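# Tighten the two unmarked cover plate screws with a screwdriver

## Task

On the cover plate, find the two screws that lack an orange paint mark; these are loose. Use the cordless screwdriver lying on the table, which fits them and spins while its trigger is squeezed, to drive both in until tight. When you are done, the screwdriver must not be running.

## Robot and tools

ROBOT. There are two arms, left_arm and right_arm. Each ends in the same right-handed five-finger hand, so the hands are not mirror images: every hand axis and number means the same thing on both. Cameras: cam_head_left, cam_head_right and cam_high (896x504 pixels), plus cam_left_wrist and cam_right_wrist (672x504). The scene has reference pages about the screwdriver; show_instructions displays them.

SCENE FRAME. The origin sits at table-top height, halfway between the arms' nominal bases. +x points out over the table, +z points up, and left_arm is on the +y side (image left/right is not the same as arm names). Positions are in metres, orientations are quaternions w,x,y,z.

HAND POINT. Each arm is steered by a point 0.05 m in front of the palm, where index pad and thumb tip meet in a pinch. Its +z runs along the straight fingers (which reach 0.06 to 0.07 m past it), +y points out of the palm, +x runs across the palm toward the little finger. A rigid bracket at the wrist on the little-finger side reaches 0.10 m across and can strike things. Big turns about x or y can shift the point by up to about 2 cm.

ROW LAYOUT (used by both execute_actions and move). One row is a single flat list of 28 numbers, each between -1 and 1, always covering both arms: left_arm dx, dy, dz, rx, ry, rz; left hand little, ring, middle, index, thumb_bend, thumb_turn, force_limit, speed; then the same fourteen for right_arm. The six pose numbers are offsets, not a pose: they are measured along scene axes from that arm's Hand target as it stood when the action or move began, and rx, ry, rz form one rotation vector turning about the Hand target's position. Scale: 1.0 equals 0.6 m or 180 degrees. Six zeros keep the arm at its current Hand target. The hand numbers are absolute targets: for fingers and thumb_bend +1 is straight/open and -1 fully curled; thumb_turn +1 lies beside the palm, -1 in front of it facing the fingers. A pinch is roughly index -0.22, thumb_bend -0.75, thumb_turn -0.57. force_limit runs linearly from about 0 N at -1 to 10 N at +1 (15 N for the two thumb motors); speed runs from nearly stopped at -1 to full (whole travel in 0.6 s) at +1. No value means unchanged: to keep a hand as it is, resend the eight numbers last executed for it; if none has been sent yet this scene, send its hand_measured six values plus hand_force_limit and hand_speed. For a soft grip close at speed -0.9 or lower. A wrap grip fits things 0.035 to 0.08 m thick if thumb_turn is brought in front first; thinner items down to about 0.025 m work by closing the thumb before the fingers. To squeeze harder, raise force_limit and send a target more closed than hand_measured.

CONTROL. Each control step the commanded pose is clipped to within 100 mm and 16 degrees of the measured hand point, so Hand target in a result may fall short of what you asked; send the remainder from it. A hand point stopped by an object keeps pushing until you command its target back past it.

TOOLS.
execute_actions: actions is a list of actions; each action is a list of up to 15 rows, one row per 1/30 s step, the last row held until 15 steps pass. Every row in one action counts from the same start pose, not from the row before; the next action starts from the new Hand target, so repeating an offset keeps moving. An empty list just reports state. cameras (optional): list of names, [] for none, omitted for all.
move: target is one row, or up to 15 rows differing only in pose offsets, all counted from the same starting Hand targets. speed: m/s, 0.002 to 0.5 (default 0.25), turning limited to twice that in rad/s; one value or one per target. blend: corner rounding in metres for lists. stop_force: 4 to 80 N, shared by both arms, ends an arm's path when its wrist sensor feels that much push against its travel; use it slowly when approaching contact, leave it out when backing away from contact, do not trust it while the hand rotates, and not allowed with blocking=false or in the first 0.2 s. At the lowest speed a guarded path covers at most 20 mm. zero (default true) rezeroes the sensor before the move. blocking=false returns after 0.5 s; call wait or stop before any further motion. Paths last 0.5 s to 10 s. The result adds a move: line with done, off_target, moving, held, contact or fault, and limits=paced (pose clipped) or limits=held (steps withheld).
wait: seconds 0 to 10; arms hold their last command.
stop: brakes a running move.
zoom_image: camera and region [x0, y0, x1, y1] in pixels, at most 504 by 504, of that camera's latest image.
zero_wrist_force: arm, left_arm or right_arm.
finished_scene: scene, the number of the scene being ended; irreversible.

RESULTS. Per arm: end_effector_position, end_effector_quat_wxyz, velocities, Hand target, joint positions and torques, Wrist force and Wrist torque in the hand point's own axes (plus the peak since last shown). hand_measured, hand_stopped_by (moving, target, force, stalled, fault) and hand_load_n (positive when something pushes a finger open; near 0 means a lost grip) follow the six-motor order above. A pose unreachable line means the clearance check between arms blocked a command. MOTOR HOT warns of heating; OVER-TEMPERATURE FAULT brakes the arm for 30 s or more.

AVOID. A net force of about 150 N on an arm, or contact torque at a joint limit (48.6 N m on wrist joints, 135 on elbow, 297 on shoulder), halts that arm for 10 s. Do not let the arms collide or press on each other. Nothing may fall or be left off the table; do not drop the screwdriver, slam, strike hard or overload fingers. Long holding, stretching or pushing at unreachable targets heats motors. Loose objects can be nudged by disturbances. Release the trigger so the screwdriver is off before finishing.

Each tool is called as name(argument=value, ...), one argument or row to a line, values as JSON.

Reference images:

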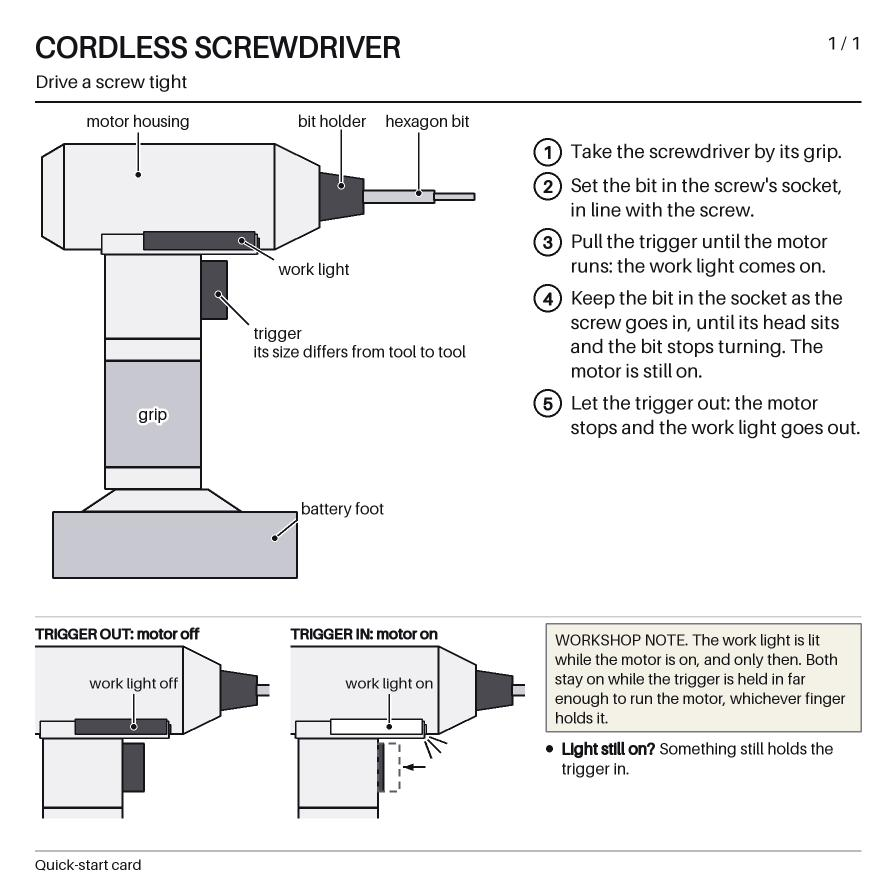

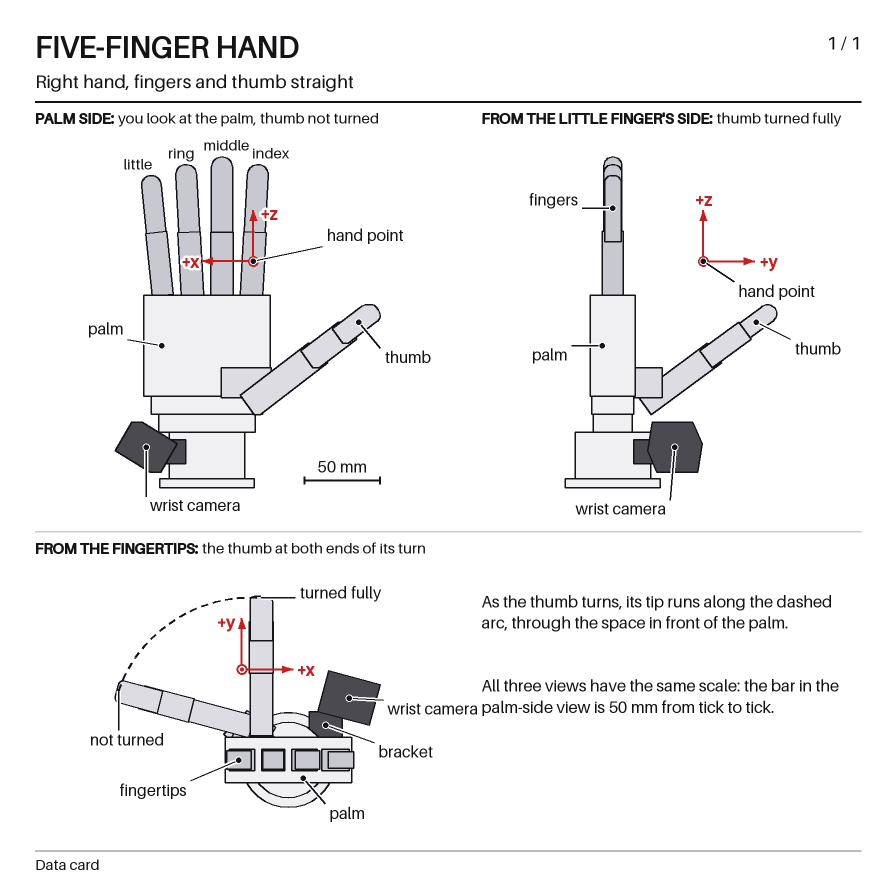

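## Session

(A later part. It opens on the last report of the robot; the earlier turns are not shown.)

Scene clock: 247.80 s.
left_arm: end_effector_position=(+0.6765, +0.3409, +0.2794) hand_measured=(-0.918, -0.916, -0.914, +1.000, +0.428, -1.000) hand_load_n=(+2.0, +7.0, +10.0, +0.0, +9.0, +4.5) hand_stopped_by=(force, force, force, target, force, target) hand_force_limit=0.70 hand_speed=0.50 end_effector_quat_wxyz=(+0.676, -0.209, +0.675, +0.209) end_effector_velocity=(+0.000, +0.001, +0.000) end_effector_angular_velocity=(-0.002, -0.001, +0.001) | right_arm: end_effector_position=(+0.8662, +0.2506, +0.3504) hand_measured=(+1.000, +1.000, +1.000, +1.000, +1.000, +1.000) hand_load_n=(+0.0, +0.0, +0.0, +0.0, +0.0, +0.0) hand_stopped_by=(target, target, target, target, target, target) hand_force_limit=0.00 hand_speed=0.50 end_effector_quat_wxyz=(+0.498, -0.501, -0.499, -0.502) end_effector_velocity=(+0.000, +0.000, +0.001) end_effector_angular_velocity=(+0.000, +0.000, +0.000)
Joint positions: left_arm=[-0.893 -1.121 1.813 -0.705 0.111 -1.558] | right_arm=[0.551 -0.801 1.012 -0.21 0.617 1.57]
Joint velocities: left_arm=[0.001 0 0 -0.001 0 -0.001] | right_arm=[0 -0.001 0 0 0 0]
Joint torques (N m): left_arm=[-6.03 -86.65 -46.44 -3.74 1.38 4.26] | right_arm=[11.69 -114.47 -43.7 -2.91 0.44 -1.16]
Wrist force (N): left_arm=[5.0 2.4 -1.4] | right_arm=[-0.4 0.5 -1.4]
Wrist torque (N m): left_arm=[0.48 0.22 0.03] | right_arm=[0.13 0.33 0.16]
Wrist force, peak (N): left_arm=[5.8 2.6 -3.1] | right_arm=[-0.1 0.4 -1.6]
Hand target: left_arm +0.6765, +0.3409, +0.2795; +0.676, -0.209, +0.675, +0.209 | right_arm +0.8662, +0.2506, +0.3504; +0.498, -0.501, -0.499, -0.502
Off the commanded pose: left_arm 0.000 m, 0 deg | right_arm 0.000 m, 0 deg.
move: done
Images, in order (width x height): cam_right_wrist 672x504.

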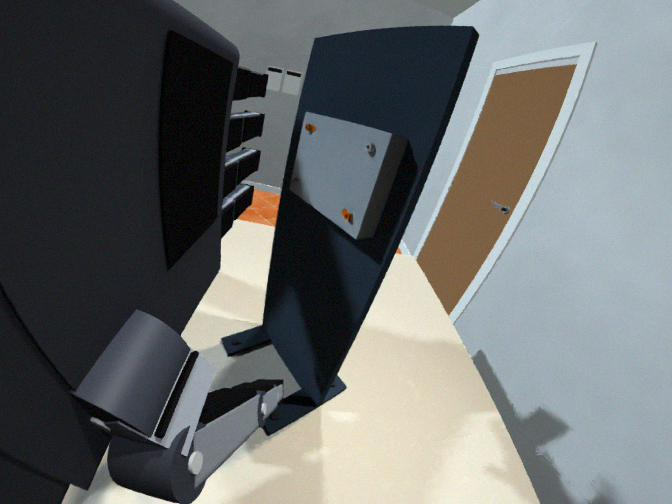

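move(
  target=[
    [0.0760,0.0496,0.0347,0,0,0,-1,-1,-1,1,-1,-1,0.7,0.5,0,0,0,0,0,0,1,1,1,1,1,1,0,0.5],
    [0.0944,0.0631,0.0347,0,0,0,-1,-1,-1,1,-1,-1,0.7,0.5,0,0,0,0,0,0,1,1,1,1,1,1,0,0.5],
  ],
  speed=0.06,
  cameras=["cam_right_wrist"],
)

zoom_image(
  camera="cam_right_wrist",
  region=[266, 165, 301, 195],
)

move(
  target=[0.0040,0.0029,0,0,0,0,-1,-1,-1,-1,-1,-1,0.7,0,0,0,0,0,0,0,1,1,1,1,1,1,0,0.5],
  speed=0.003,
  stop_force=6,
  cameras=["cam_right_wrist"],
)

zoom_image(
  camera="cam_right_wrist",
  region=[266, 165, 301, 195],
)

Scene clock: 249.73 s.
left_arm: end_effector_position=(+0.7335, +0.3786, +0.3003) hand_measured=(-0.918, -0.916, -0.914, +1.000, +0.428, -1.000) hand_load_n=(+2.0, +7.0, +10.0, +0.0, +9.0, +5.0) hand_stopped_by=(force, force, force, target, force, target) hand_force_limit=0.70 hand_speed=0.50 end_effector_quat_wxyz=(+0.676, -0.209, +0.675, +0.209) end_effector_velocity=(-0.003, -0.003, +0.000) end_effector_angular_velocity=(-0.002, -0.001, +0.000) | right_arm: end_effector_position=(+0.8662, +0.2506, +0.3504) hand_measured=(+1.000, +1.000, +1.000, +1.000, +1.000, +1.000) hand_load_n=(+0.0, +0.0, +0.0, +0.0, +0.0, +0.0) hand_stopped_by=(target, target, target, target, target, target) hand_force_limit=0.00 hand_speed=0.50 end_effector_quat_wxyz=(+0.498, -0.501, -0.499, -0.502) end_effector_velocity=(+0.000, +0.000, +0.001) end_effector_angular_velocity=(+0.000, +0.000, +0.000)
Joint positions: left_arm=[-0.8 -1.105 1.74 -0.643 0.204 -1.563] | right_arm=[0.551 -0.801 1.012 -0.21 0.617 1.57]
Joint velocities: left_arm=[-0.006 -0.001 0.001 0 -0.006 -0.002] | right_arm=[0 -0.001 0 0 0 0]
Joint torques (N m): left_arm=[-14.33 -88.04 -23.63 1.45 -1.27 -3.11] | right_arm=[11.07 -114.54 -44 -2.98 0.6 -1.22]
Wrist force (N): left_arm=[4.9 2.4 -1.2] | right_arm=[0.2 0.6 -1.3]
Wrist torque (N m): left_arm=[0.48 0.22 0.03] | right_arm=[0.15 0.24 0.20]
Wrist force, peak (N): left_arm=[5.8 2.6 -2.4] | right_arm=[-0.3 0.3 -1.7]
Hand target: left_arm +0.7333, +0.3787, +0.3003; +0.676, -0.209, +0.675, +0.209 | right_arm +0.8662, +0.2506, +0.3504; +0.498, -0.501, -0.499, -0.502
Off the commanded pose: left_arm 0.000 m, 0 deg | right_arm 0.000 m, 0 deg.
move: done
Images, in order (width x height): cam_right_wrist 672x504.

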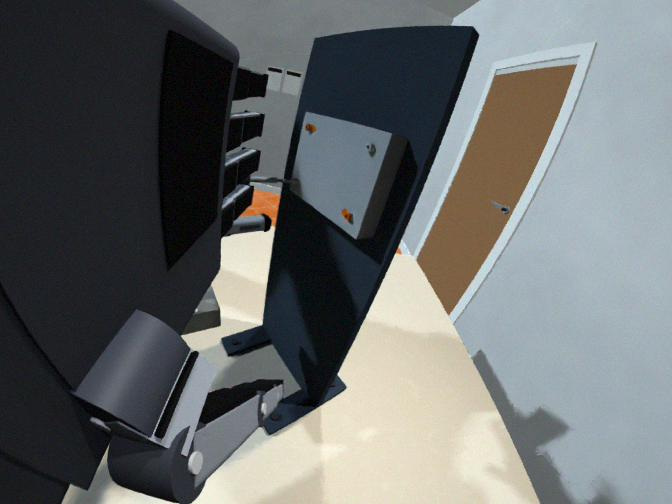

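Scaled by 14.400 from the camera's 672x504 image, which has a finer 960x720 frame.

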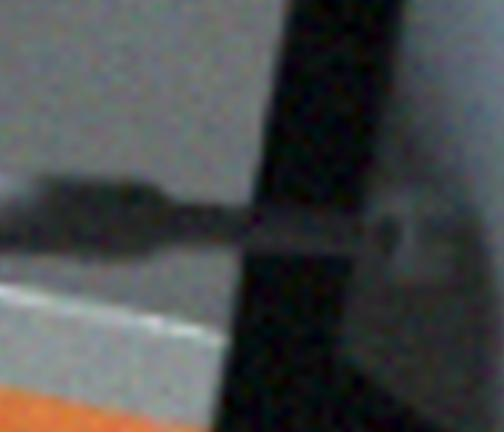

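Scene clock: 251.37 s.
left_arm: end_effector_position=(+0.7347, +0.3797, +0.3003) hand_measured=(-0.918, -0.916, -0.914, -0.880, +0.428, -1.000) hand_load_n=(+2.0, +7.0, +9.0, +9.5, +9.0, +4.5) hand_stopped_by=(force, force, force, force, force, target) hand_force_limit=0.70 hand_speed=0.00 end_effector_quat_wxyz=(+0.676, -0.209, +0.675, +0.209) end_effector_velocity=(+0.000, +0.000, -0.001) end_effector_angular_velocity=(+0.000, +0.001, +0.000) | right_arm: end_effector_position=(+0.8662, +0.2506, +0.3504) hand_measured=(+1.000, +1.000, +1.000, +1.000, +1.000, +1.000) hand_load_n=(+0.0, +0.0, +0.0, +0.5, +0.0, +0.0) hand_stopped_by=(target, target, target, target, target, target) hand_force_limit=0.00 hand_speed=0.50 end_effector_quat_wxyz=(+0.498, -0.501, -0.499, -0.502) end_effector_velocity=(+0.000, +0.000, +0.001) end_effector_angular_velocity=(+0.000, -0.001, +0.000)
Joint positions: left_arm=[-0.797 -1.104 1.739 -0.643 0.206 -1.563] | right_arm=[0.551 -0.801 1.012 -0.21 0.617 1.57]
Joint velocities: left_arm=[0 0.001 0 0 0.001 0] | right_arm=[0 -0.001 0 0 0 0]
Joint torques (N m): left_arm=[-11.47 -87.32 -26.28 -1.79 -1.53 -2.66] | right_arm=[11.7 -115.19 -43.8 -2.72 0.59 -1.11]
Wrist force (N): left_arm=[6.0 2.7 -7.3] | right_arm=[-0.2 0.3 -1.3]
Wrist torque (N m): left_arm=[0.59 -0.08 0.06] | right_arm=[0.09 0.29 0.17]
Wrist force, peak (N): left_arm=[6.6 2.7 -10.6] | right_arm=[-0.3 0.3 -1.7]
Hand target: left_arm +0.7347, +0.3797, +0.3003; +0.676, -0.209, +0.675, +0.209 | right_arm +0.8662, +0.2506, +0.3504; +0.498, -0.501, -0.499, -0.502
Off the commanded pose: left_arm 0.001 m, 0 deg | right_arm 0.000 m, 0 deg.
move: contact (left_arm)
Images, in order (width x height): cam_right_wrist 672x504.

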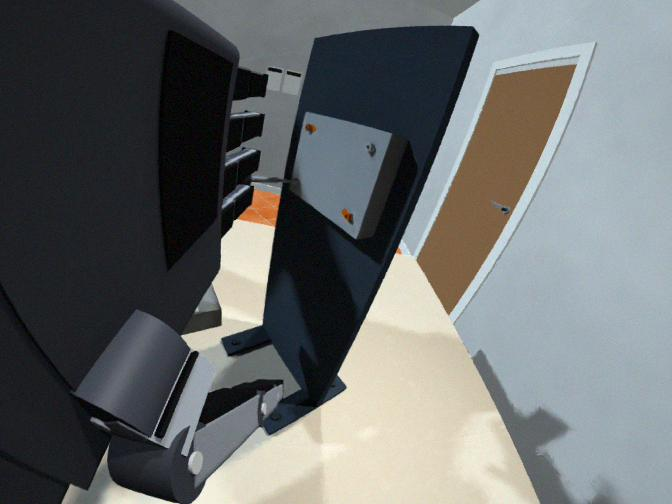

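Scaled by 14.400 from the camera's 672x504 image, which has a finer 960x720 frame.

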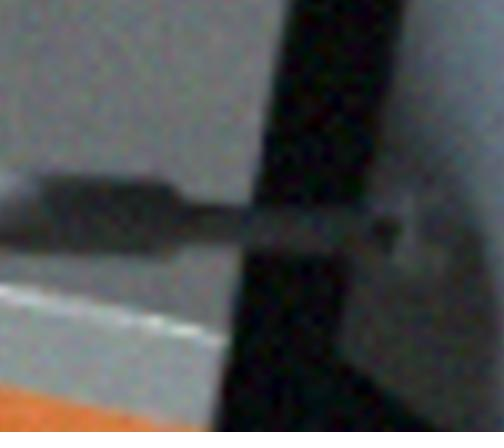

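move(
  target=[
    [0,0,-0.0022,0,0,0,-1,-1,-1,-1,-1,-1,0.7,0,0,0,0,0,0,0,1,1,1,1,1,1,0,0.5],
  ],
  speed=0.002,
  cameras=[],
)

move(
  target=[
    [0.00049,-0.00068,0,0,0,0,-1,-1,-1,-1,-1,-1,0.7,0,0,0,0,0,0,0,1,1,1,1,1,1,0,0.5],
    [0.00049,-0.00068,0.0038,0,0,0,-1,-1,-1,-1,-1,-1,0.7,0,0,0,0,0,0,0,1,1,1,1,1,1,0,0.5],
  ],
  speed=0.002,
  cameras=[],
)

move(
  target=[
    [0.00049,-0.00068,0,0,0,0,-1,-1,-1,-1,-1,-1,0.7,0,0,0,0,0,0,0,1,1,1,1,1,1,0,0.5],
    [0.00049,-0.00068,-0.0038,0,0,0,-1,-1,-1,-1,-1,-1,0.7,0,0,0,0,0,0,0,1,1,1,1,1,1,0,0.5],
  ],
  speed=0.002,
  cameras=["cam_right_wrist"],
)

zoom_image(
  camera="cam_right_wrist",
  region=[266, 165, 301, 195],
)

Scene clock: 252.57 s.
left_arm: end_effector_position=(+0.7347, +0.3797, +0.2990) hand_measured=(-0.918, -0.916, -0.914, -0.880, +0.428, -1.000) hand_load_n=(+2.0, +7.5, +9.0, +9.5, +9.0, +4.5) hand_stopped_by=(force, force, force, force, force, target) hand_force_limit=0.70 hand_speed=0.00 end_effector_quat_wxyz=(+0.676, -0.209, +0.675, +0.209) end_effector_velocity=(+0.000, +0.000, +0.000) end_effector_angular_velocity=(+0.000, +0.000, -0.001) | right_arm: end_effector_position=(+0.8662, +0.2506, +0.3504) hand_measured=(+1.000, +1.000, +1.000, +1.000, +1.000, +1.000) hand_load_n=(+0.0, +0.0, +0.0, +0.0, +0.0, +0.0) hand_stopped_by=(target, target, target, target, target, target) hand_force_limit=0.00 hand_speed=0.50 end_effector_quat_wxyz=(+0.498, -0.501, -0.499, -0.502) end_effector_velocity=(+0.000, +0.000, +0.001) end_effector_angular_velocity=(+0.001, -0.001, +0.000)
Joint positions: left_arm=[-0.797 -1.103 1.74 -0.645 0.206 -1.563] | right_arm=[0.551 -0.801 1.012 -0.21 0.617 1.57]
Joint velocities: left_arm=[0 0 0 0.001 0.001 0] | right_arm=[0 0 0 -0.001 0 0]
Joint torques (N m): left_arm=[-10.99 -57.22 -25.55 -3.63 -1.41 -2.66] | right_arm=[11.31 -115.31 -44.18 -2.73 0.54 -1.15]
Wrist force (N): left_arm=[5.4 3.4 -6.3] | right_arm=[0.0 0.5 -1.3]
Wrist torque (N m): left_arm=[0.60 0.06 0.02] | right_arm=[0.14 0.27 0.18]
Wrist force, peak (N): left_arm=[5.7 3.3 -7.7] | right_arm=[0.0 0.5 -1.6]
Hand target: left_arm +0.7347, +0.3797, +0.2990; +0.676, -0.209, +0.675, +0.209 | right_arm +0.8662, +0.2506, +0.3504; +0.498, -0.501, -0.499, -0.502
Off the commanded pose: left_arm 0.000 m, 0 deg | right_arm 0.000 m, 0 deg.
move: done
No camera images: "cameras" was empty.

Scene clock: 254.17 s.
left_arm: end_effector_position=(+0.7350, +0.3793, +0.3013) hand_measured=(-0.918, -0.916, -0.914, -0.880, +0.428, -1.000) hand_load_n=(+2.5, +7.0, +9.0, +9.0, +9.0, +4.5) hand_stopped_by=(force, force, force, force, force, target) hand_force_limit=0.70 hand_speed=0.00 end_effector_quat_wxyz=(+0.676, -0.209, +0.675, +0.209) end_effector_velocity=(+0.000, +0.000, +0.000) end_effector_angular_velocity=(+0.001, +0.001, -0.001) | right_arm: end_effector_position=(+0.8662, +0.2506, +0.3504) hand_measured=(+1.000, +1.000, +1.000, +1.000, +1.000, +1.000) hand_load_n=(+0.0, +0.0, +0.0, +0.0, +0.0, +0.0) hand_stopped_by=(target, target, target, target, target, target) hand_force_limit=0.00 hand_speed=0.50 end_effector_quat_wxyz=(+0.498, -0.501, -0.499, -0.502) end_effector_velocity=(+0.000, +0.000, +0.001) end_effector_angular_velocity=(+0.001, -0.001, +0.000)
Joint positions: left_arm=[-0.798 -1.104 1.737 -0.641 0.206 -1.563] | right_arm=[0.551 -0.801 1.012 -0.21 0.617 1.57]
Joint velocities: left_arm=[0 0 0 0.001 0.001 0.001] | right_arm=[0 0 0 -0.001 0 0]
Joint torques (N m): left_arm=[-6.56 -85.54 -50.43 2.51 -1.54 2.43] | right_arm=[12.09 -113.68 -44.63 -2.89 0.51 -0.97]
Wrist force (N): left_arm=[5.3 2.9 -6.4] | right_arm=[0.1 0.3 -1.2]
Wrist torque (N m): left_arm=[0.65 0.10 0.03] | right_arm=[0.10 0.26 0.19]
Wrist force, peak (N): left_arm=[6.1 3.4 -6.7] | right_arm=[-0.4 0.5 -1.8]
Hand target: left_arm +0.7350, +0.3793, +0.3013; +0.676, -0.209, +0.675, +0.209 | right_arm +0.8662, +0.2506, +0.3504; +0.498, -0.501, -0.499, -0.502
Off the commanded pose: left_arm 0.000 m, 0 deg | right_arm 0.000 m, 0 deg.
move: done
No camera images: "cameras" was empty.

Scene clock: 255.77 s.
left_arm: end_effector_position=(+0.7353, +0.3789, +0.2990) hand_measured=(-0.918, -0.916, -0.914, -0.880, +0.428, -1.000) hand_load_n=(+2.0, +7.0, +8.5, +8.5, +9.0, +5.0) hand_stopped_by=(force, force, force, force, force, target) hand_force_limit=0.70 hand_speed=0.00 end_effector_quat_wxyz=(+0.676, -0.209, +0.675, +0.209) end_effector_velocity=(+0.000, +0.000, +0.000) end_effector_angular_velocity=(+0.000, +0.000, +0.000) | right_arm: end_effector_position=(+0.8662, +0.2506, +0.3504) hand_measured=(+1.000, +1.000, +1.000, +1.000, +1.000, +1.000) hand_load_n=(+0.0, +0.0, +0.0, +0.0, +0.0, +0.0) hand_stopped_by=(target, target, target, target, target, target) hand_force_limit=0.00 hand_speed=0.50 end_effector_quat_wxyz=(+0.498, -0.501, -0.499, -0.502) end_effector_velocity=(+0.000, +0.000, +0.000) end_effector_angular_velocity=(+0.000, +0.000, +0.000)
Joint positions: left_arm=[-0.798 -1.101 1.738 -0.644 0.206 -1.563] | right_arm=[0.551 -0.801 1.012 -0.21 0.617 1.57]
Joint velocities: left_arm=[0 0 0 0.001 -0.001 0] | right_arm=[0 0 0 0 0 0]
Joint torques (N m): left_arm=[-7.32 -56.74 -27.08 -3.76 -1.46 -1.46] | right_arm=[11.03 -115.09 -44.51 -2.87 0.5 -1.04]
Wrist force (N): left_arm=[6.4 2.7 -7.9] | right_arm=[-0.2 -0.1 -1.4]
Wrist torque (N m): left_arm=[0.69 0.00 0.09] | right_arm=[0.04 0.30 0.15]
Wrist force, peak (N): left_arm=[6.3 2.8 -8.3] | right_arm=[-0.3 0.4 -1.7]
Hand target: left_arm +0.7353, +0.3789, +0.2990; +0.676, -0.209, +0.675, +0.209 | right_arm +0.8662, +0.2506, +0.3504; +0.498, -0.501, -0.499, -0.502
Off the commanded pose: left_arm 0.000 m, 0 deg | right_arm 0.000 m, 0 deg.
move: done
Images, in order (width x height): cam_right_wrist 672x504.

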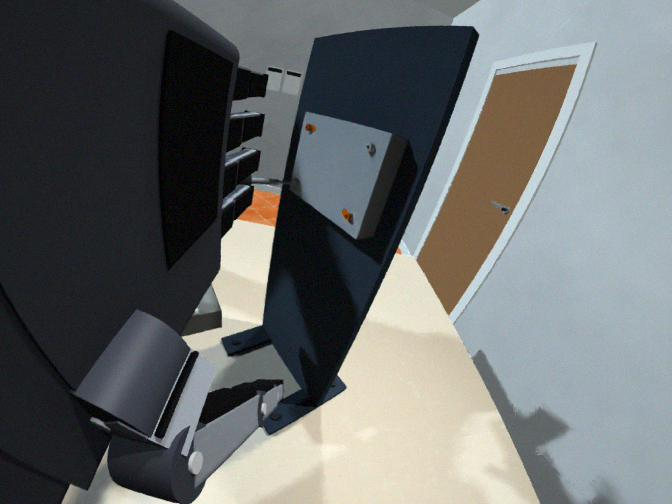

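Scaled by 14.400 from the camera's 672x504 image, which has a finer 960x720 frame.

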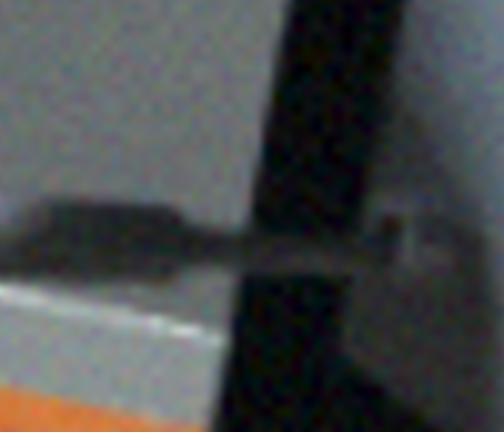

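move(
  target=[
    [-0.00025,0.00034,0,0,0,0,-1,-1,-1,-1,-1,-1,0.7,0,0,0,0,0,0,0,1,1,1,1,1,1,0,0.5],
    [-0.00025,0.00034,0.0038,0,0,0,-1,-1,-1,-1,-1,-1,0.7,0,0,0,0,0,0,0,1,1,1,1,1,1,0,0.5],
    [-0.0005,0.00068,0.0038,0,0,0,-1,-1,-1,-1,-1,-1,0.7,0,0,0,0,0,0,0,1,1,1,1,1,1,0,0.5],
    [-0.0005,0.00068,0.0,0,0,0,-1,-1,-1,-1,-1,-1,0.7,0,0,0,0,0,0,0,1,1,1,1,1,1,0,0.5],
  ],
  speed=0.0015,
  cameras=[],
)

move(
  target=[
    [-0.00025,0.00034,0,0,0,0,-1,-1,-1,-1,-1,-1,0.7,0,0,0,0,0,0,0,1,1,1,1,1,1,0,0.5],
    [-0.00025,0.00034,0.0038,0,0,0,-1,-1,-1,-1,-1,-1,0.7,0,0,0,0,0,0,0,1,1,1,1,1,1,0,0.5],
    [-0.0005,0.00068,0.0038,0,0,0,-1,-1,-1,-1,-1,-1,0.7,0,0,0,0,0,0,0,1,1,1,1,1,1,0,0.5],
    [-0.0005,0.00068,0.0,0,0,0,-1,-1,-1,-1,-1,-1,0.7,0,0,0,0,0,0,0,1,1,1,1,1,1,0,0.5],
  ],
  speed=0.0015,
  cameras=["cam_right_wrist"],
)

zoom_image(
  camera="cam_right_wrist",
  region=[266, 165, 301, 195],
)

speed must be a number from 0.002 to 0.5 (m/s); nothing of the call was run

speed must be a number from 0.002 to 0.5 (m/s); nothing of the call was run

Scaled by 14.400 from the camera's 672x504 image, which has a finer 960x720 frame.

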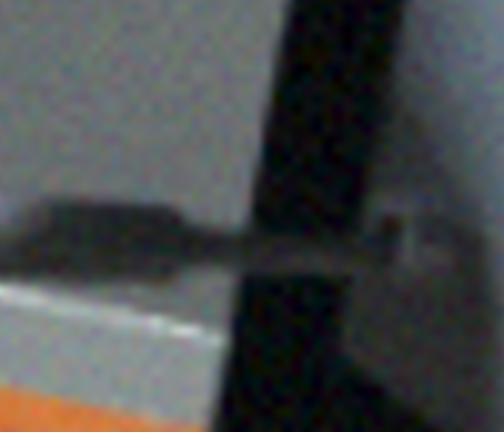

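move(
  target=[
    [-0.00025,0.00034,0,0,0,0,-1,-1,-1,-1,-1,-1,0.7,0,0,0,0,0,0,0,1,1,1,1,1,1,0,0.5],
    [-0.00025,0.00034,0.0038,0,0,0,-1,-1,-1,-1,-1,-1,0.7,0,0,0,0,0,0,0,1,1,1,1,1,1,0,0.5],
    [-0.0005,0.00068,0.0038,0,0,0,-1,-1,-1,-1,-1,-1,0.7,0,0,0,0,0,0,0,1,1,1,1,1,1,0,0.5],
    [-0.0005,0.00068,0.0,0,0,0,-1,-1,-1,-1,-1,-1,0.7,0,0,0,0,0,0,0,1,1,1,1,1,1,0,0.5],
  ],
  speed=0.002,
  cameras=[],
)

move(
  target=[
    [-0.00025,0.00034,0,0,0,0,-1,-1,-1,-1,-1,-1,0.7,0,0,0,0,0,0,0,1,1,1,1,1,1,0,0.5],
    [-0.00025,0.00034,0.0038,0,0,0,-1,-1,-1,-1,-1,-1,0.7,0,0,0,0,0,0,0,1,1,1,1,1,1,0,0.5],
  ],
  speed=0.002,
  cameras=["cam_right_wrist"],
)

zoom_image(
  camera="cam_right_wrist",
  region=[266, 165, 301, 195],
)

Scene clock: 259.07 s.
left_arm: end_effector_position=(+0.7350, +0.3793, +0.2990) hand_measured=(-0.918, -0.916, -0.914, -0.880, +0.428, -1.000) hand_load_n=(+1.0, +7.0, +8.5, +8.5, +9.0, +4.5) hand_stopped_by=(force, force, force, force, force, target) hand_force_limit=0.70 hand_speed=0.00 end_effector_quat_wxyz=(+0.676, -0.209, +0.675, +0.209) end_effector_velocity=(+0.000, +0.000, +0.000) end_effector_angular_velocity=(+0.000, +0.000, +0.000) | right_arm: end_effector_position=(+0.8662, +0.2506, +0.3504) hand_measured=(+1.000, +1.000, +1.000, +1.000, +1.000, +1.000) hand_load_n=(+0.0, +0.0, +0.0, +0.0, +0.0, +0.0) hand_stopped_by=(target, target, target, target, target, target) hand_force_limit=0.00 hand_speed=0.50 end_effector_quat_wxyz=(+0.498, -0.501, -0.499, -0.502) end_effector_velocity=(+0.000, +0.000, +0.002) end_effector_angular_velocity=(+0.001, -0.001, +0.000)
Joint positions: left_arm=[-0.798 -1.102 1.739 -0.645 0.206 -1.563] | right_arm=[0.551 -0.801 1.012 -0.21 0.617 1.57]
Joint velocities: left_arm=[0 0 0 0.001 0 -0.001] | right_arm=[0 -0.001 0 0 0 0]
Joint torques (N m): left_arm=[7.12 -58.44 -25.5 -3.67 1.18 -2.58] | right_arm=[12.02 -114.3 -45.25 -2.87 0.62 -1.02]
Wrist force (N): left_arm=[5.7 3.1 -8.5] | right_arm=[0.0 0.3 -1.5]
Wrist torque (N m): left_arm=[0.74 0.03 0.05] | right_arm=[0.12 0.27 0.18]
Wrist force, peak (N): left_arm=[6.4 2.7 -9.6] | right_arm=[-0.1 0.3 -1.9]
Hand target: left_arm +0.7350, +0.3793, +0.2990; +0.676, -0.209, +0.675, +0.209 | right_arm +0.8662, +0.2506, +0.3504; +0.498, -0.501, -0.499, -0.502
Off the commanded pose: left_arm 0.000 m, 0 deg | right_arm 0.000 m, 0 deg.
move: done
No camera images: "cameras" was empty.

Scene clock: 260.57 s.
left_arm: end_effector_position=(+0.7348, +0.3795, +0.3013) hand_measured=(-0.918, -0.916, -0.914, -0.880, +0.428, -1.000) hand_load_n=(+1.5, +7.0, +8.5, +8.5, +9.0, +4.5) hand_stopped_by=(force, force, force, force, force, target) hand_force_limit=0.70 hand_speed=0.00 end_effector_quat_wxyz=(+0.676, -0.209, +0.675, +0.209) end_effector_velocity=(+0.000, +0.000, +0.000) end_effector_angular_velocity=(+0.000, +0.000, -0.001) | right_arm: end_effector_position=(+0.8662, +0.2506, +0.3504) hand_measured=(+1.000, +1.000, +1.000, +1.000, +1.000, +1.000) hand_load_n=(+0.0, +0.0, +0.0, +0.0, +0.0, +0.0) hand_stopped_by=(target, target, target, target, target, target) hand_force_limit=0.00 hand_speed=0.50 end_effector_quat_wxyz=(+0.498, -0.501, -0.499, -0.502) end_effector_velocity=(+0.000, +0.000, +0.000) end_effector_angular_velocity=(+0.000, +0.000, +0.000)
Joint positions: left_arm=[-0.798 -1.105 1.738 -0.641 0.206 -1.563] | right_arm=[0.551 -0.801 1.012 -0.21 0.617 1.57]
Joint velocities: left_arm=[0 0 0 0 0.001 0] | right_arm=[0 0 0 0 0 0]
Joint torques (N m): left_arm=[11.77 -82.85 -50.1 2.21 2.68 3.04] | right_arm=[12.12 -114.69 -45.85 -2.67 0.54 -1.07]
Wrist force (N): left_arm=[5.9 2.7 -7.9] | right_arm=[-0.1 0.7 -1.1]
Wrist torque (N m): left_arm=[0.70 0.00 0.07] | right_arm=[0.15 0.28 0.18]
Wrist force, peak (N): left_arm=[6.0 2.9 -8.8] | right_arm=[0.0 0.8 -1.5]
Hand target: left_arm +0.7348, +0.3795, +0.3013; +0.676, -0.209, +0.675, +0.209 | right_arm +0.8662, +0.2506, +0.3504; +0.498, -0.501, -0.499, -0.502
Off the commanded pose: left_arm 0.000 m, 0 deg | right_arm 0.000 m, 0 deg.
move: done
Images, in order (width x height): cam_right_wrist 672x504.

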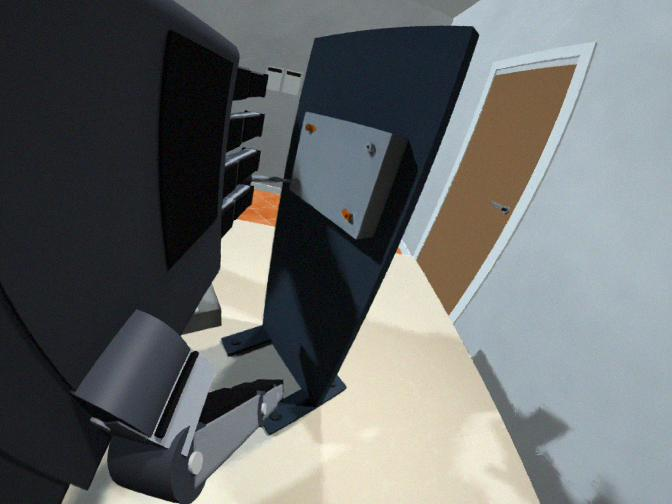

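Scaled by 14.400 from the camera's 672x504 image, which has a finer 960x720 frame.

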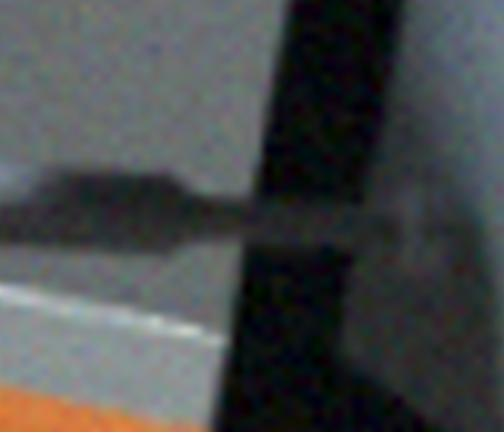

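move(
  target=[
    [-0.00025,0.00034,0,0,0,0,-1,-1,-1,-1,-1,-1,0.7,0,0,0,0,0,0,0,1,1,1,1,1,1,0,0.5],
    [-0.00025,0.00034,-0.0043,0,0,0,-1,-1,-1,-1,-1,-1,0.7,0,0,0,0,0,0,0,1,1,1,1,1,1,0,0.5],
  ],
  speed=0.002,
  cameras=[],
)

move(
  target=[
    [-0.00025,0.00034,0,0,0,0,-1,-1,-1,-1,-1,-1,0.7,0,0,0,0,0,0,0,1,1,1,1,1,1,0,0.5],
    [-0.00025,0.00034,0.0043,0,0,0,-1,-1,-1,-1,-1,-1,0.7,0,0,0,0,0,0,0,1,1,1,1,1,1,0,0.5],
  ],
  speed=0.002,
  cameras=[],
)

move(
  target=[
    [-0.00025,0.00034,0,0,0,0,-1,-1,-1,-1,-1,-1,0.7,0,0,0,0,0,0,0,1,1,1,1,1,1,0,0.5],
    [-0.00025,0.00034,-0.0043,0,0,0,-1,-1,-1,-1,-1,-1,0.7,0,0,0,0,0,0,0,1,1,1,1,1,1,0,0.5],
  ],
  speed=0.002,
  cameras=["cam_right_wrist"],
)

zoom_image(
  camera="cam_right_wrist",
  region=[266, 165, 301, 195],
)

Scene clock: 262.63 s.
left_arm: end_effector_position=(+0.7347, +0.3797, +0.2987) hand_measured=(-0.918, -0.916, -0.914, -0.880, +0.428, -1.000) hand_load_n=(+1.0, +6.5, +8.5, +8.5, +9.0, +4.5) hand_stopped_by=(force, force, force, force, force, target) hand_force_limit=0.70 hand_speed=0.00 end_effector_quat_wxyz=(+0.676, -0.209, +0.675, +0.209) end_effector_velocity=(+0.000, +0.000, +0.000) end_effector_angular_velocity=(+0.002, +0.001, +0.000) | right_arm: end_effector_position=(+0.8662, +0.2506, +0.3504) hand_measured=(+1.000, +1.000, +1.000, +1.000, +1.000, +1.000) hand_load_n=(+0.0, +0.0, +0.0, +0.0, +0.0, +0.0) hand_stopped_by=(target, target, target, target, target, target) hand_force_limit=0.00 hand_speed=0.50 end_effector_quat_wxyz=(+0.498, -0.501, -0.499, -0.502) end_effector_velocity=(+0.000, +0.000, -0.001) end_effector_angular_velocity=(-0.001, +0.001, +0.000)
Joint positions: left_arm=[-0.798 -1.102 1.74 -0.645 0.206 -1.563] | right_arm=[0.551 -0.801 1.012 -0.21 0.617 1.57]
Joint velocities: left_arm=[0.001 0 0 0 0 0.002] | right_arm=[0 0.001 0 0 0 0]
Joint torques (N m): left_arm=[11.3 -58.26 -26.33 -3.83 2.31 -0.6] | right_arm=[11.66 -115.48 -45.59 -2.64 0.64 -1.16]
Wrist force (N): left_arm=[5.9 3.4 -7.5] | right_arm=[-0.1 0.2 -1.4]
Wrist torque (N m): left_arm=[0.64 0.01 0.04] | right_arm=[0.09 0.28 0.17]
Wrist force, peak (N): left_arm=[6.0 2.8 -9.1] | right_arm=[0.2 0.4 -1.9]
Hand target: left_arm +0.7347, +0.3797, +0.2987; +0.676, -0.209, +0.675, +0.209 | right_arm +0.8662, +0.2506, +0.3504; +0.498, -0.501, -0.499, -0.502
Off the commanded pose: left_arm 0.000 m, 0 deg | right_arm 0.000 m, 0 deg.
move: done
No camera images: "cameras" was empty.

Scene clock: 264.27 s.
left_arm: end_effector_position=(+0.7345, +0.3799, +0.3013) hand_measured=(-0.918, -0.916, -0.914, -0.880, +0.428, -1.000) hand_load_n=(+1.5, +6.5, +8.5, +9.0, +9.0, +4.5) hand_stopped_by=(force, force, force, force, force, target) hand_force_limit=0.70 hand_speed=0.00 end_effector_quat_wxyz=(+0.676, -0.209, +0.675, +0.209) end_effector_velocity=(+0.000, +0.001, -0.001) end_effector_angular_velocity=(-0.001, +0.000, +0.000) | right_arm: end_effector_position=(+0.8662, +0.2506, +0.3504) hand_measured=(+1.000, +1.000, +1.000, +1.000, +1.000, +1.000) hand_load_n=(+0.0, +0.0, +0.0, +0.0, +0.0, +0.0) hand_stopped_by=(target, target, target, target, target, target) hand_force_limit=0.00 hand_speed=0.50 end_effector_quat_wxyz=(+0.498, -0.501, -0.499, -0.502) end_effector_velocity=(+0.000, +0.000, +0.000) end_effector_angular_velocity=(+0.000, +0.000, +0.000)
Joint positions: left_arm=[-0.797 -1.105 1.739 -0.641 0.206 -1.563] | right_arm=[0.551 -0.801 1.012 -0.21 0.617 1.57]
Joint velocities: left_arm=[0.001 0.001 0 0 0 -0.002] | right_arm=[0 -0.001 0 0.001 0 -0.001]
Joint torques (N m): left_arm=[11.29 -87.51 -49.92 2.08 1.97 2.85] | right_arm=[11.38 -114.05 -46.19 -2.74 0.55 -0.98]
Wrist force (N): left_arm=[5.8 2.9 -8.0] | right_arm=[-0.1 0.2 -1.6]
Wrist torque (N m): left_arm=[0.65 -0.05 0.05] | right_arm=[0.11 0.30 0.17]
Wrist force, peak (N): left_arm=[6.0 3.3 -8.5] | right_arm=[-0.1 0.2 -1.6]
Hand target: left_arm +0.7345, +0.3799, +0.3013; +0.676, -0.209, +0.675, +0.209 | right_arm +0.8662, +0.2506, +0.3504; +0.498, -0.501, -0.499, -0.502
Off the commanded pose: left_arm 0.000 m, 0 deg | right_arm 0.000 m, 0 deg.
move: done
No camera images: "cameras" was empty.

Scene clock: 265.90 s.
left_arm: end_effector_position=(+0.7344, +0.3801, +0.2987) hand_measured=(-0.918, -0.916, -0.914, -0.880, +0.428, -1.000) hand_load_n=(+1.5, +6.5, +8.5, +8.5, +9.0, +4.5) hand_stopped_by=(force, force, force, force, force, target) hand_force_limit=0.70 hand_speed=0.00 end_effector_quat_wxyz=(+0.676, -0.209, +0.675, +0.209) end_effector_velocity=(+0.000, -0.001, +0.000) end_effector_angular_velocity=(+0.000, +0.000, -0.003) | right_arm: end_effector_position=(+0.8662, +0.2506, +0.3504) hand_measured=(+1.000, +1.000, +1.000, +1.000, +1.000, +1.000) hand_load_n=(+0.0, +0.0, +0.0, +0.0, +0.0, +0.0) hand_stopped_by=(target, target, target, target, target, target) hand_force_limit=0.00 hand_speed=0.50 end_effector_quat_wxyz=(+0.498, -0.501, -0.499, -0.502) end_effector_velocity=(+0.000, +0.000, +0.000) end_effector_angular_velocity=(+0.000, +0.000, +0.000)
Joint positions: left_arm=[-0.797 -1.103 1.741 -0.646 0.206 -1.563] | right_arm=[0.551 -0.801 1.012 -0.21 0.617 1.57]
Joint velocities: left_arm=[-0.001 0 0 0 0.001 0] | right_arm=[0 0 0 0 0 0]
Joint torques (N m): left_arm=[13.58 -57.55 -27.29 -4.02 2.64 -2.92] | right_arm=[12.33 -114.42 -46.11 -2.42 0.66 -1.03]
Wrist force (N): left_arm=[5.9 3.8 -7.5] | right_arm=[-0.1 0.6 -1.5]
Wrist torque (N m): left_arm=[0.65 0.02 0.04] | right_arm=[0.16 0.28 0.19]
Wrist force, peak (N): left_arm=[6.3 3.3 -8.2] | right_arm=[-0.2 0.6 -1.6]
Hand target: left_arm +0.7344, +0.3801, +0.2987; +0.676, -0.209, +0.675, +0.209 | right_arm +0.8662, +0.2506, +0.3504; +0.498, -0.501, -0.499, -0.502
Off the commanded pose: left_arm 0.000 m, 0 deg | right_arm 0.000 m, 0 deg.
move: done
Images, in order (width x height): cam_right_wrist 672x504.

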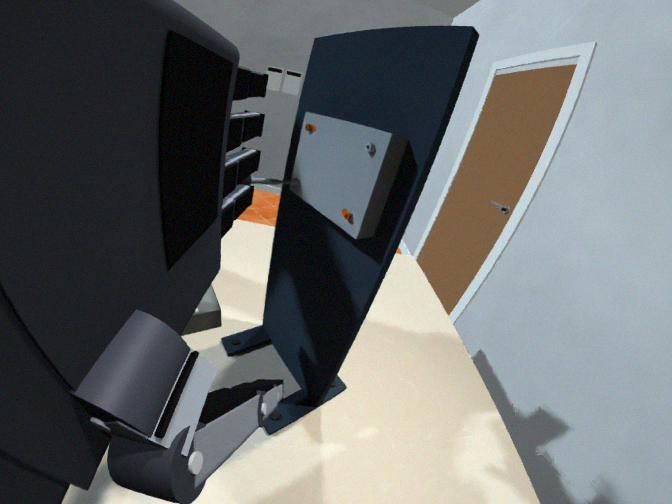

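Scaled by 14.400 from the camera's 672x504 image, which has a finer 960x720 frame.

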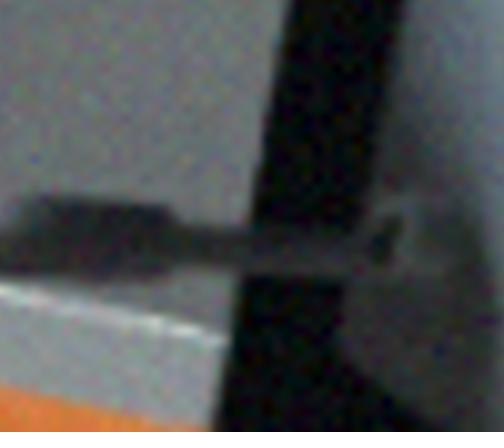

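execute_actions(
  actions=[],
)

Scene clock: 266.23 s.
left_arm: end_effector_position=(+0.7344, +0.3801, +0.2987) hand_measured=(-0.918, -0.916, -0.914, -0.880, +0.428, -1.000) hand_load_n=(+1.5, +7.0, +8.5, +8.5, +9.0, +4.5) hand_stopped_by=(force, force, force, force, force, target) hand_force_limit=0.70 hand_speed=0.00 end_effector_quat_wxyz=(+0.676, -0.209, +0.675, +0.209) end_effector_velocity=(+0.000, +0.000, +0.000) end_effector_angular_velocity=(+0.000, +0.000, +0.000) | right_arm: end_effector_position=(+0.8662, +0.2506, +0.3504) hand_measured=(+1.000, +1.000, +1.000, +1.000, +1.000, +1.000) hand_load_n=(+0.0, +0.0, +0.0, +0.0, +0.0, +0.0) hand_stopped_by=(target, target, target, target, target, target) hand_force_limit=0.00 hand_speed=0.50 end_effector_quat_wxyz=(+0.498, -0.501, -0.499, -0.502) end_effector_velocity=(+0.000, +0.000, +0.000) end_effector_angular_velocity=(+0.000, +0.001, +0.000)
Joint positions: left_arm=[-0.797 -1.103 1.741 -0.646 0.206 -1.563] | right_arm=[0.551 -0.801 1.012 -0.21 0.617 1.57]
Joint velocities: left_arm=[0 0 0 0.001 0.001 0] | right_arm=[0 0 0 0.001 0 0]
Joint torques (N m): left_arm=[11.49 -58.81 -27.2 -2.69 2.62 -3.04] | right_arm=[13.15 -115.03 -46.76 -2.47 0.53 -0.93]
Wrist force (N): left_arm=[5.6 3.2 -7.3] | right_arm=[0.2 0.5 -1.2]
Wrist torque (N m): left_arm=[0.58 0.05 0.02] | right_arm=[0.12 0.24 0.20]
Wrist force, peak (N): left_arm=[6.1 3.8 -7.4] | right_arm=[-0.2 0.0 -1.8]
Hand target: left_arm +0.7344, +0.3801, +0.2987; +0.676, -0.209, +0.675, +0.209 | right_arm +0.8662, +0.2506, +0.3504; +0.498, -0.501, -0.499, -0.502
Off the commanded pose: left_arm 0.000 m, 0 deg | right_arm 0.000 m, 0 deg.

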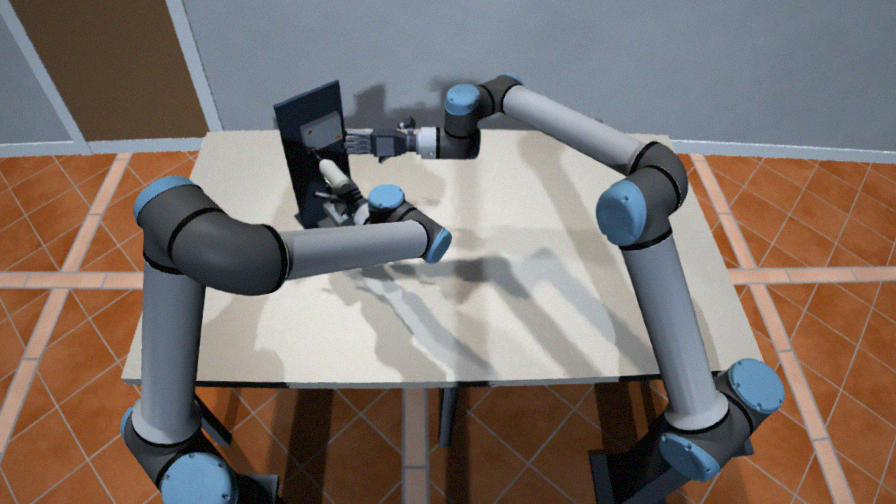

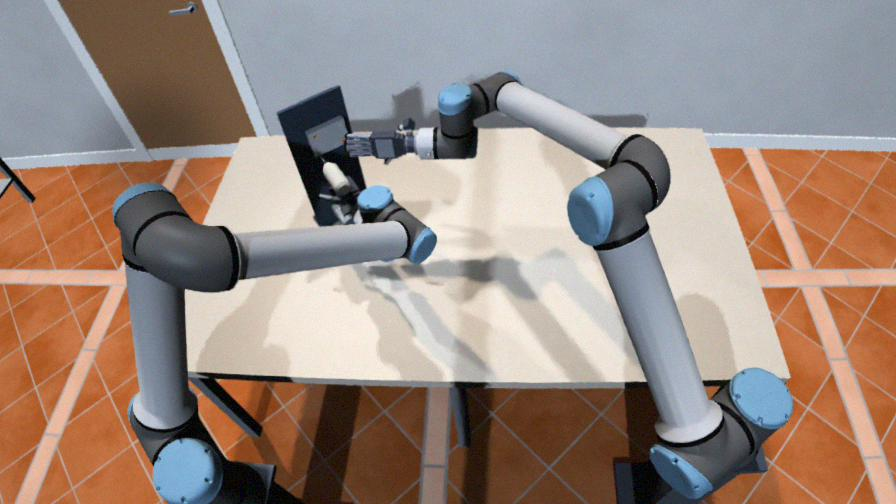

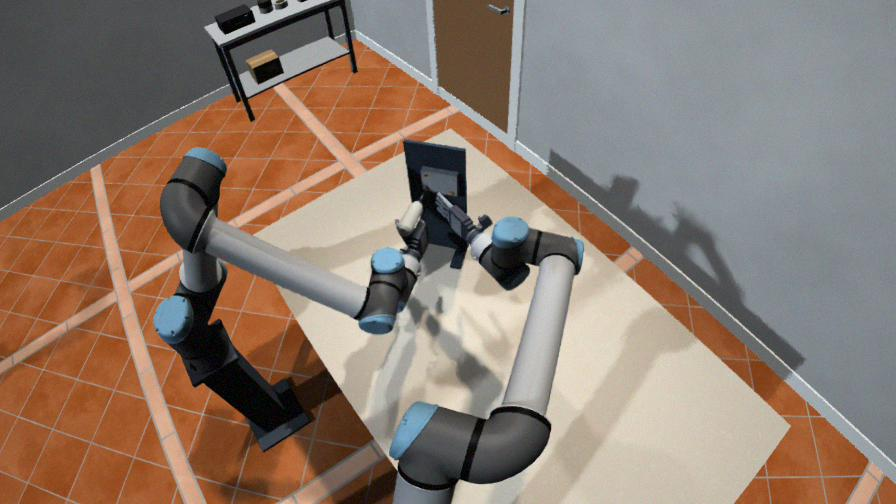

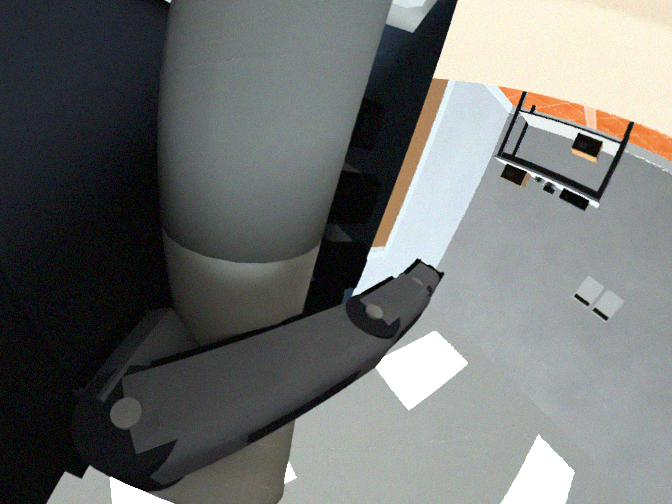

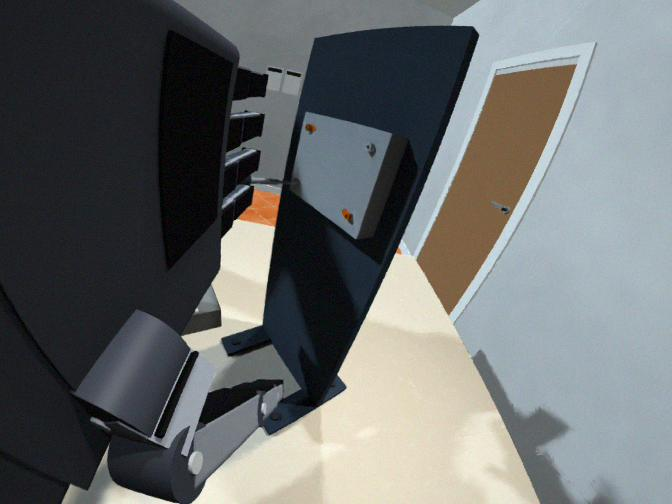

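zoom_image(
  camera="cam_head_right",
  region=[300, 140, 370, 220],
)

zoom_image(
  camera="cam_high",
  region=[390, 180, 450, 250],
)

zoom_image(
  camera="cam_right_wrist",
  region=[205, 135, 305, 245],
)

Scaled by 6.300.

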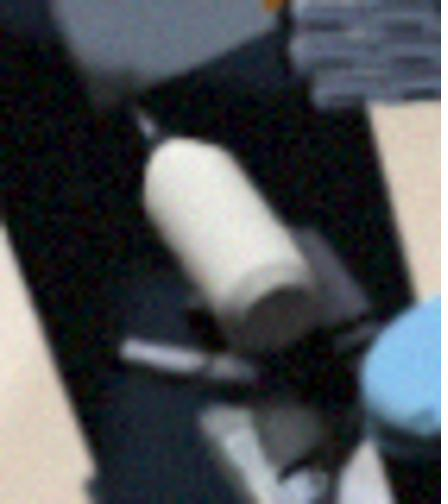

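Scaled by 7.200.

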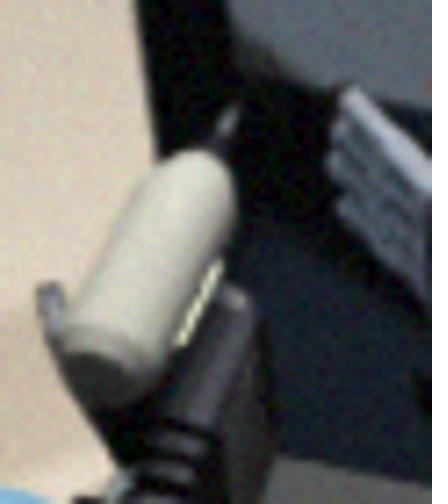

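Scaled by 4.582 from the camera's 672x504 image, which has a finer 960x720 frame.

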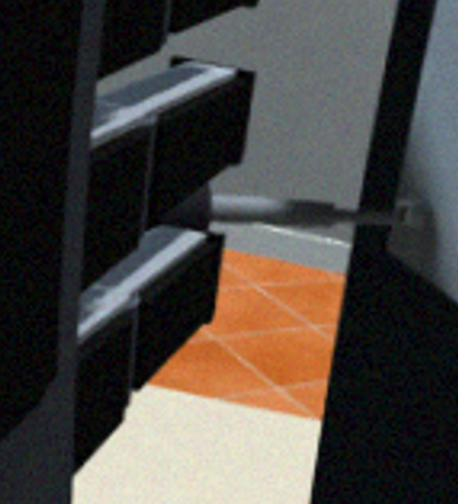

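move(
  target=[
    [-0.0027,-0.00196,0,0,0,0,-1,-1,-1,1,-1,-1,0.7,0.5,0,0,0,0,0,0,1,1,1,1,1,1,0,0.5],
    [-0.0048,0.0010,0.0025,0,0,0,-1,-1,-1,1,-1,-1,0.7,0.5,0,0,0,0,0,0,1,1,1,1,1,1,0,0.5],
  ],
  speed=0.02,
  cameras=[],
)

move(
  target=[0.0050,0.0036,0,0,0,0,-1,-1,-1,1,-1,-1,0.7,0.5,0,0,0,0,0,0,1,1,1,1,1,1,0,0.5],
  speed=0.004,
  stop_force=5,
  cameras=["cam_right_wrist"],
)

zoom_image(
  camera="cam_right_wrist",
  region=[266, 165, 301, 195],
)

Scene clock: 268.47 s.
left_arm: end_effector_position=(+0.7315, +0.3807, +0.3002) hand_measured=(-0.918, -0.916, -0.914, +1.000, +0.428, -1.000) hand_load_n=(+1.5, +7.0, +10.0, +0.0, +8.0, +5.0) hand_stopped_by=(force, force, force, target, force, target) hand_force_limit=0.70 hand_speed=0.50 end_effector_quat_wxyz=(+0.676, -0.209, +0.675, +0.209) end_effector_velocity=(+0.000, +0.000, +0.000) end_effector_angular_velocity=(+0.001, +0.001, +0.000) | right_arm: end_effector_position=(+0.8662, +0.2506, +0.3504) hand_measured=(+1.000, +1.000, +1.000, +1.000, +1.000, +1.000) hand_load_n=(+0.0, +0.0, +0.0, +0.0, +0.0, +0.0) hand_stopped_by=(target, target, target, target, target, target) hand_force_limit=0.00 hand_speed=0.50 end_effector_quat_wxyz=(+0.498, -0.501, -0.499, -0.502) end_effector_velocity=(+0.000, +0.000, +0.000) end_effector_angular_velocity=(+0.000, +0.000, +0.000)
Joint positions: left_arm=[-0.8 -1.109 1.746 -0.646 0.204 -1.563] | right_arm=[0.551 -0.801 1.012 -0.21 0.617 1.57]
Joint velocities: left_arm=[0 0 0 0 0 0.001] | right_arm=[0 0 0 -0.001 0 0]
Joint torques (N m): left_arm=[6.37 -54.48 -44.53 2.35 2.52 3.23] | right_arm=[11.5 -113.87 -46.57 -2.55 0.59 -0.92]
Wrist force (N): left_arm=[5.2 2.8 -1.3] | right_arm=[-0.2 0.3 -1.3]
Wrist torque (N m): left_arm=[0.54 0.18 0.05] | right_arm=[0.10 0.30 0.17]
Wrist force, peak (N): left_arm=[6.1 3.7 -7.9] | right_arm=[-0.1 0.6 -1.7]
Hand target: left_arm +0.7315, +0.3807, +0.3002; +0.676, -0.209, +0.675, +0.209 | right_arm +0.8662, +0.2506, +0.3504; +0.498, -0.501, -0.499, -0.502
Off the commanded pose: left_arm 0.000 m, 0 deg | right_arm 0.000 m, 0 deg.
move: done
No camera images: "cameras" was empty.

Scene clock: 270.03 s.
left_arm: end_effector_position=(+0.7331, +0.3818, +0.3002) hand_measured=(-0.918, -0.916, -0.914, +1.000, +0.428, -1.000) hand_load_n=(+2.0, +7.5, +9.5, +0.0, +8.5, +4.5) hand_stopped_by=(force, force, force, target, force, target) hand_force_limit=0.70 hand_speed=0.50 end_effector_quat_wxyz=(+0.676, -0.209, +0.675, +0.209) end_effector_velocity=(+0.000, -0.001, +0.000) end_effector_angular_velocity=(+0.001, +0.001, -0.001) | right_arm: end_effector_position=(+0.8662, +0.2506, +0.3504) hand_measured=(+1.000, +1.000, +1.000, +1.000, +1.000, +1.000) hand_load_n=(+0.0, +0.0, +0.0, +0.0, +0.0, +0.0) hand_stopped_by=(target, target, target, target, target, target) hand_force_limit=0.00 hand_speed=0.50 end_effector_quat_wxyz=(+0.498, -0.501, -0.499, -0.502) end_effector_velocity=(+0.000, +0.000, +0.002) end_effector_angular_velocity=(+0.001, -0.002, +0.000)
Joint positions: left_arm=[-0.797 -1.107 1.744 -0.645 0.207 -1.563] | right_arm=[0.551 -0.801 1.012 -0.21 0.617 1.57]
Joint velocities: left_arm=[-0.001 0 0 0.001 0 0.001] | right_arm=[0 -0.001 0 0 0 0]
Joint torques (N m): left_arm=[-14.33 -87.25 -24.94 -2.78 -1.91 1.08] | right_arm=[11.96 -114.19 -45.93 -2.55 0.41 -0.9]
Wrist force (N): left_arm=[5.6 3.1 -4.2] | right_arm=[0.1 0.7 -1.0]
Wrist torque (N m): left_arm=[0.61 0.08 0.06] | right_arm=[0.15 0.25 0.20]
Wrist force, peak (N): left_arm=[6.2 2.6 -9.4] | right_arm=[-0.3 0.6 -1.6]
Hand target: left_arm +0.7331, +0.3818, +0.3002; +0.676, -0.209, +0.675, +0.209 | right_arm +0.8662, +0.2506, +0.3504; +0.498, -0.501, -0.499, -0.502
Off the commanded pose: left_arm 0.002 m, 0 deg | right_arm 0.000 m, 0 deg.
move: contact (left_arm)
Images, in order (width x height): cam_right_wrist 672x504.

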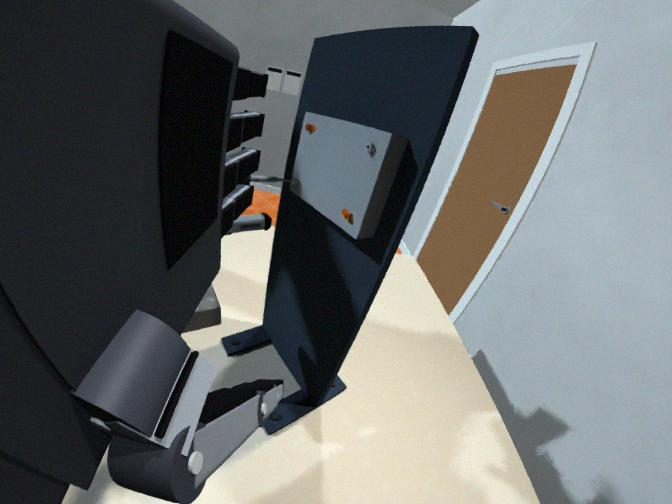

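Scaled by 14.400 from the camera's 672x504 image, which has a finer 960x720 frame.

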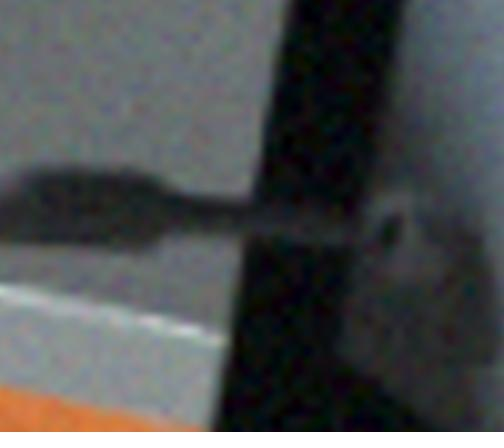

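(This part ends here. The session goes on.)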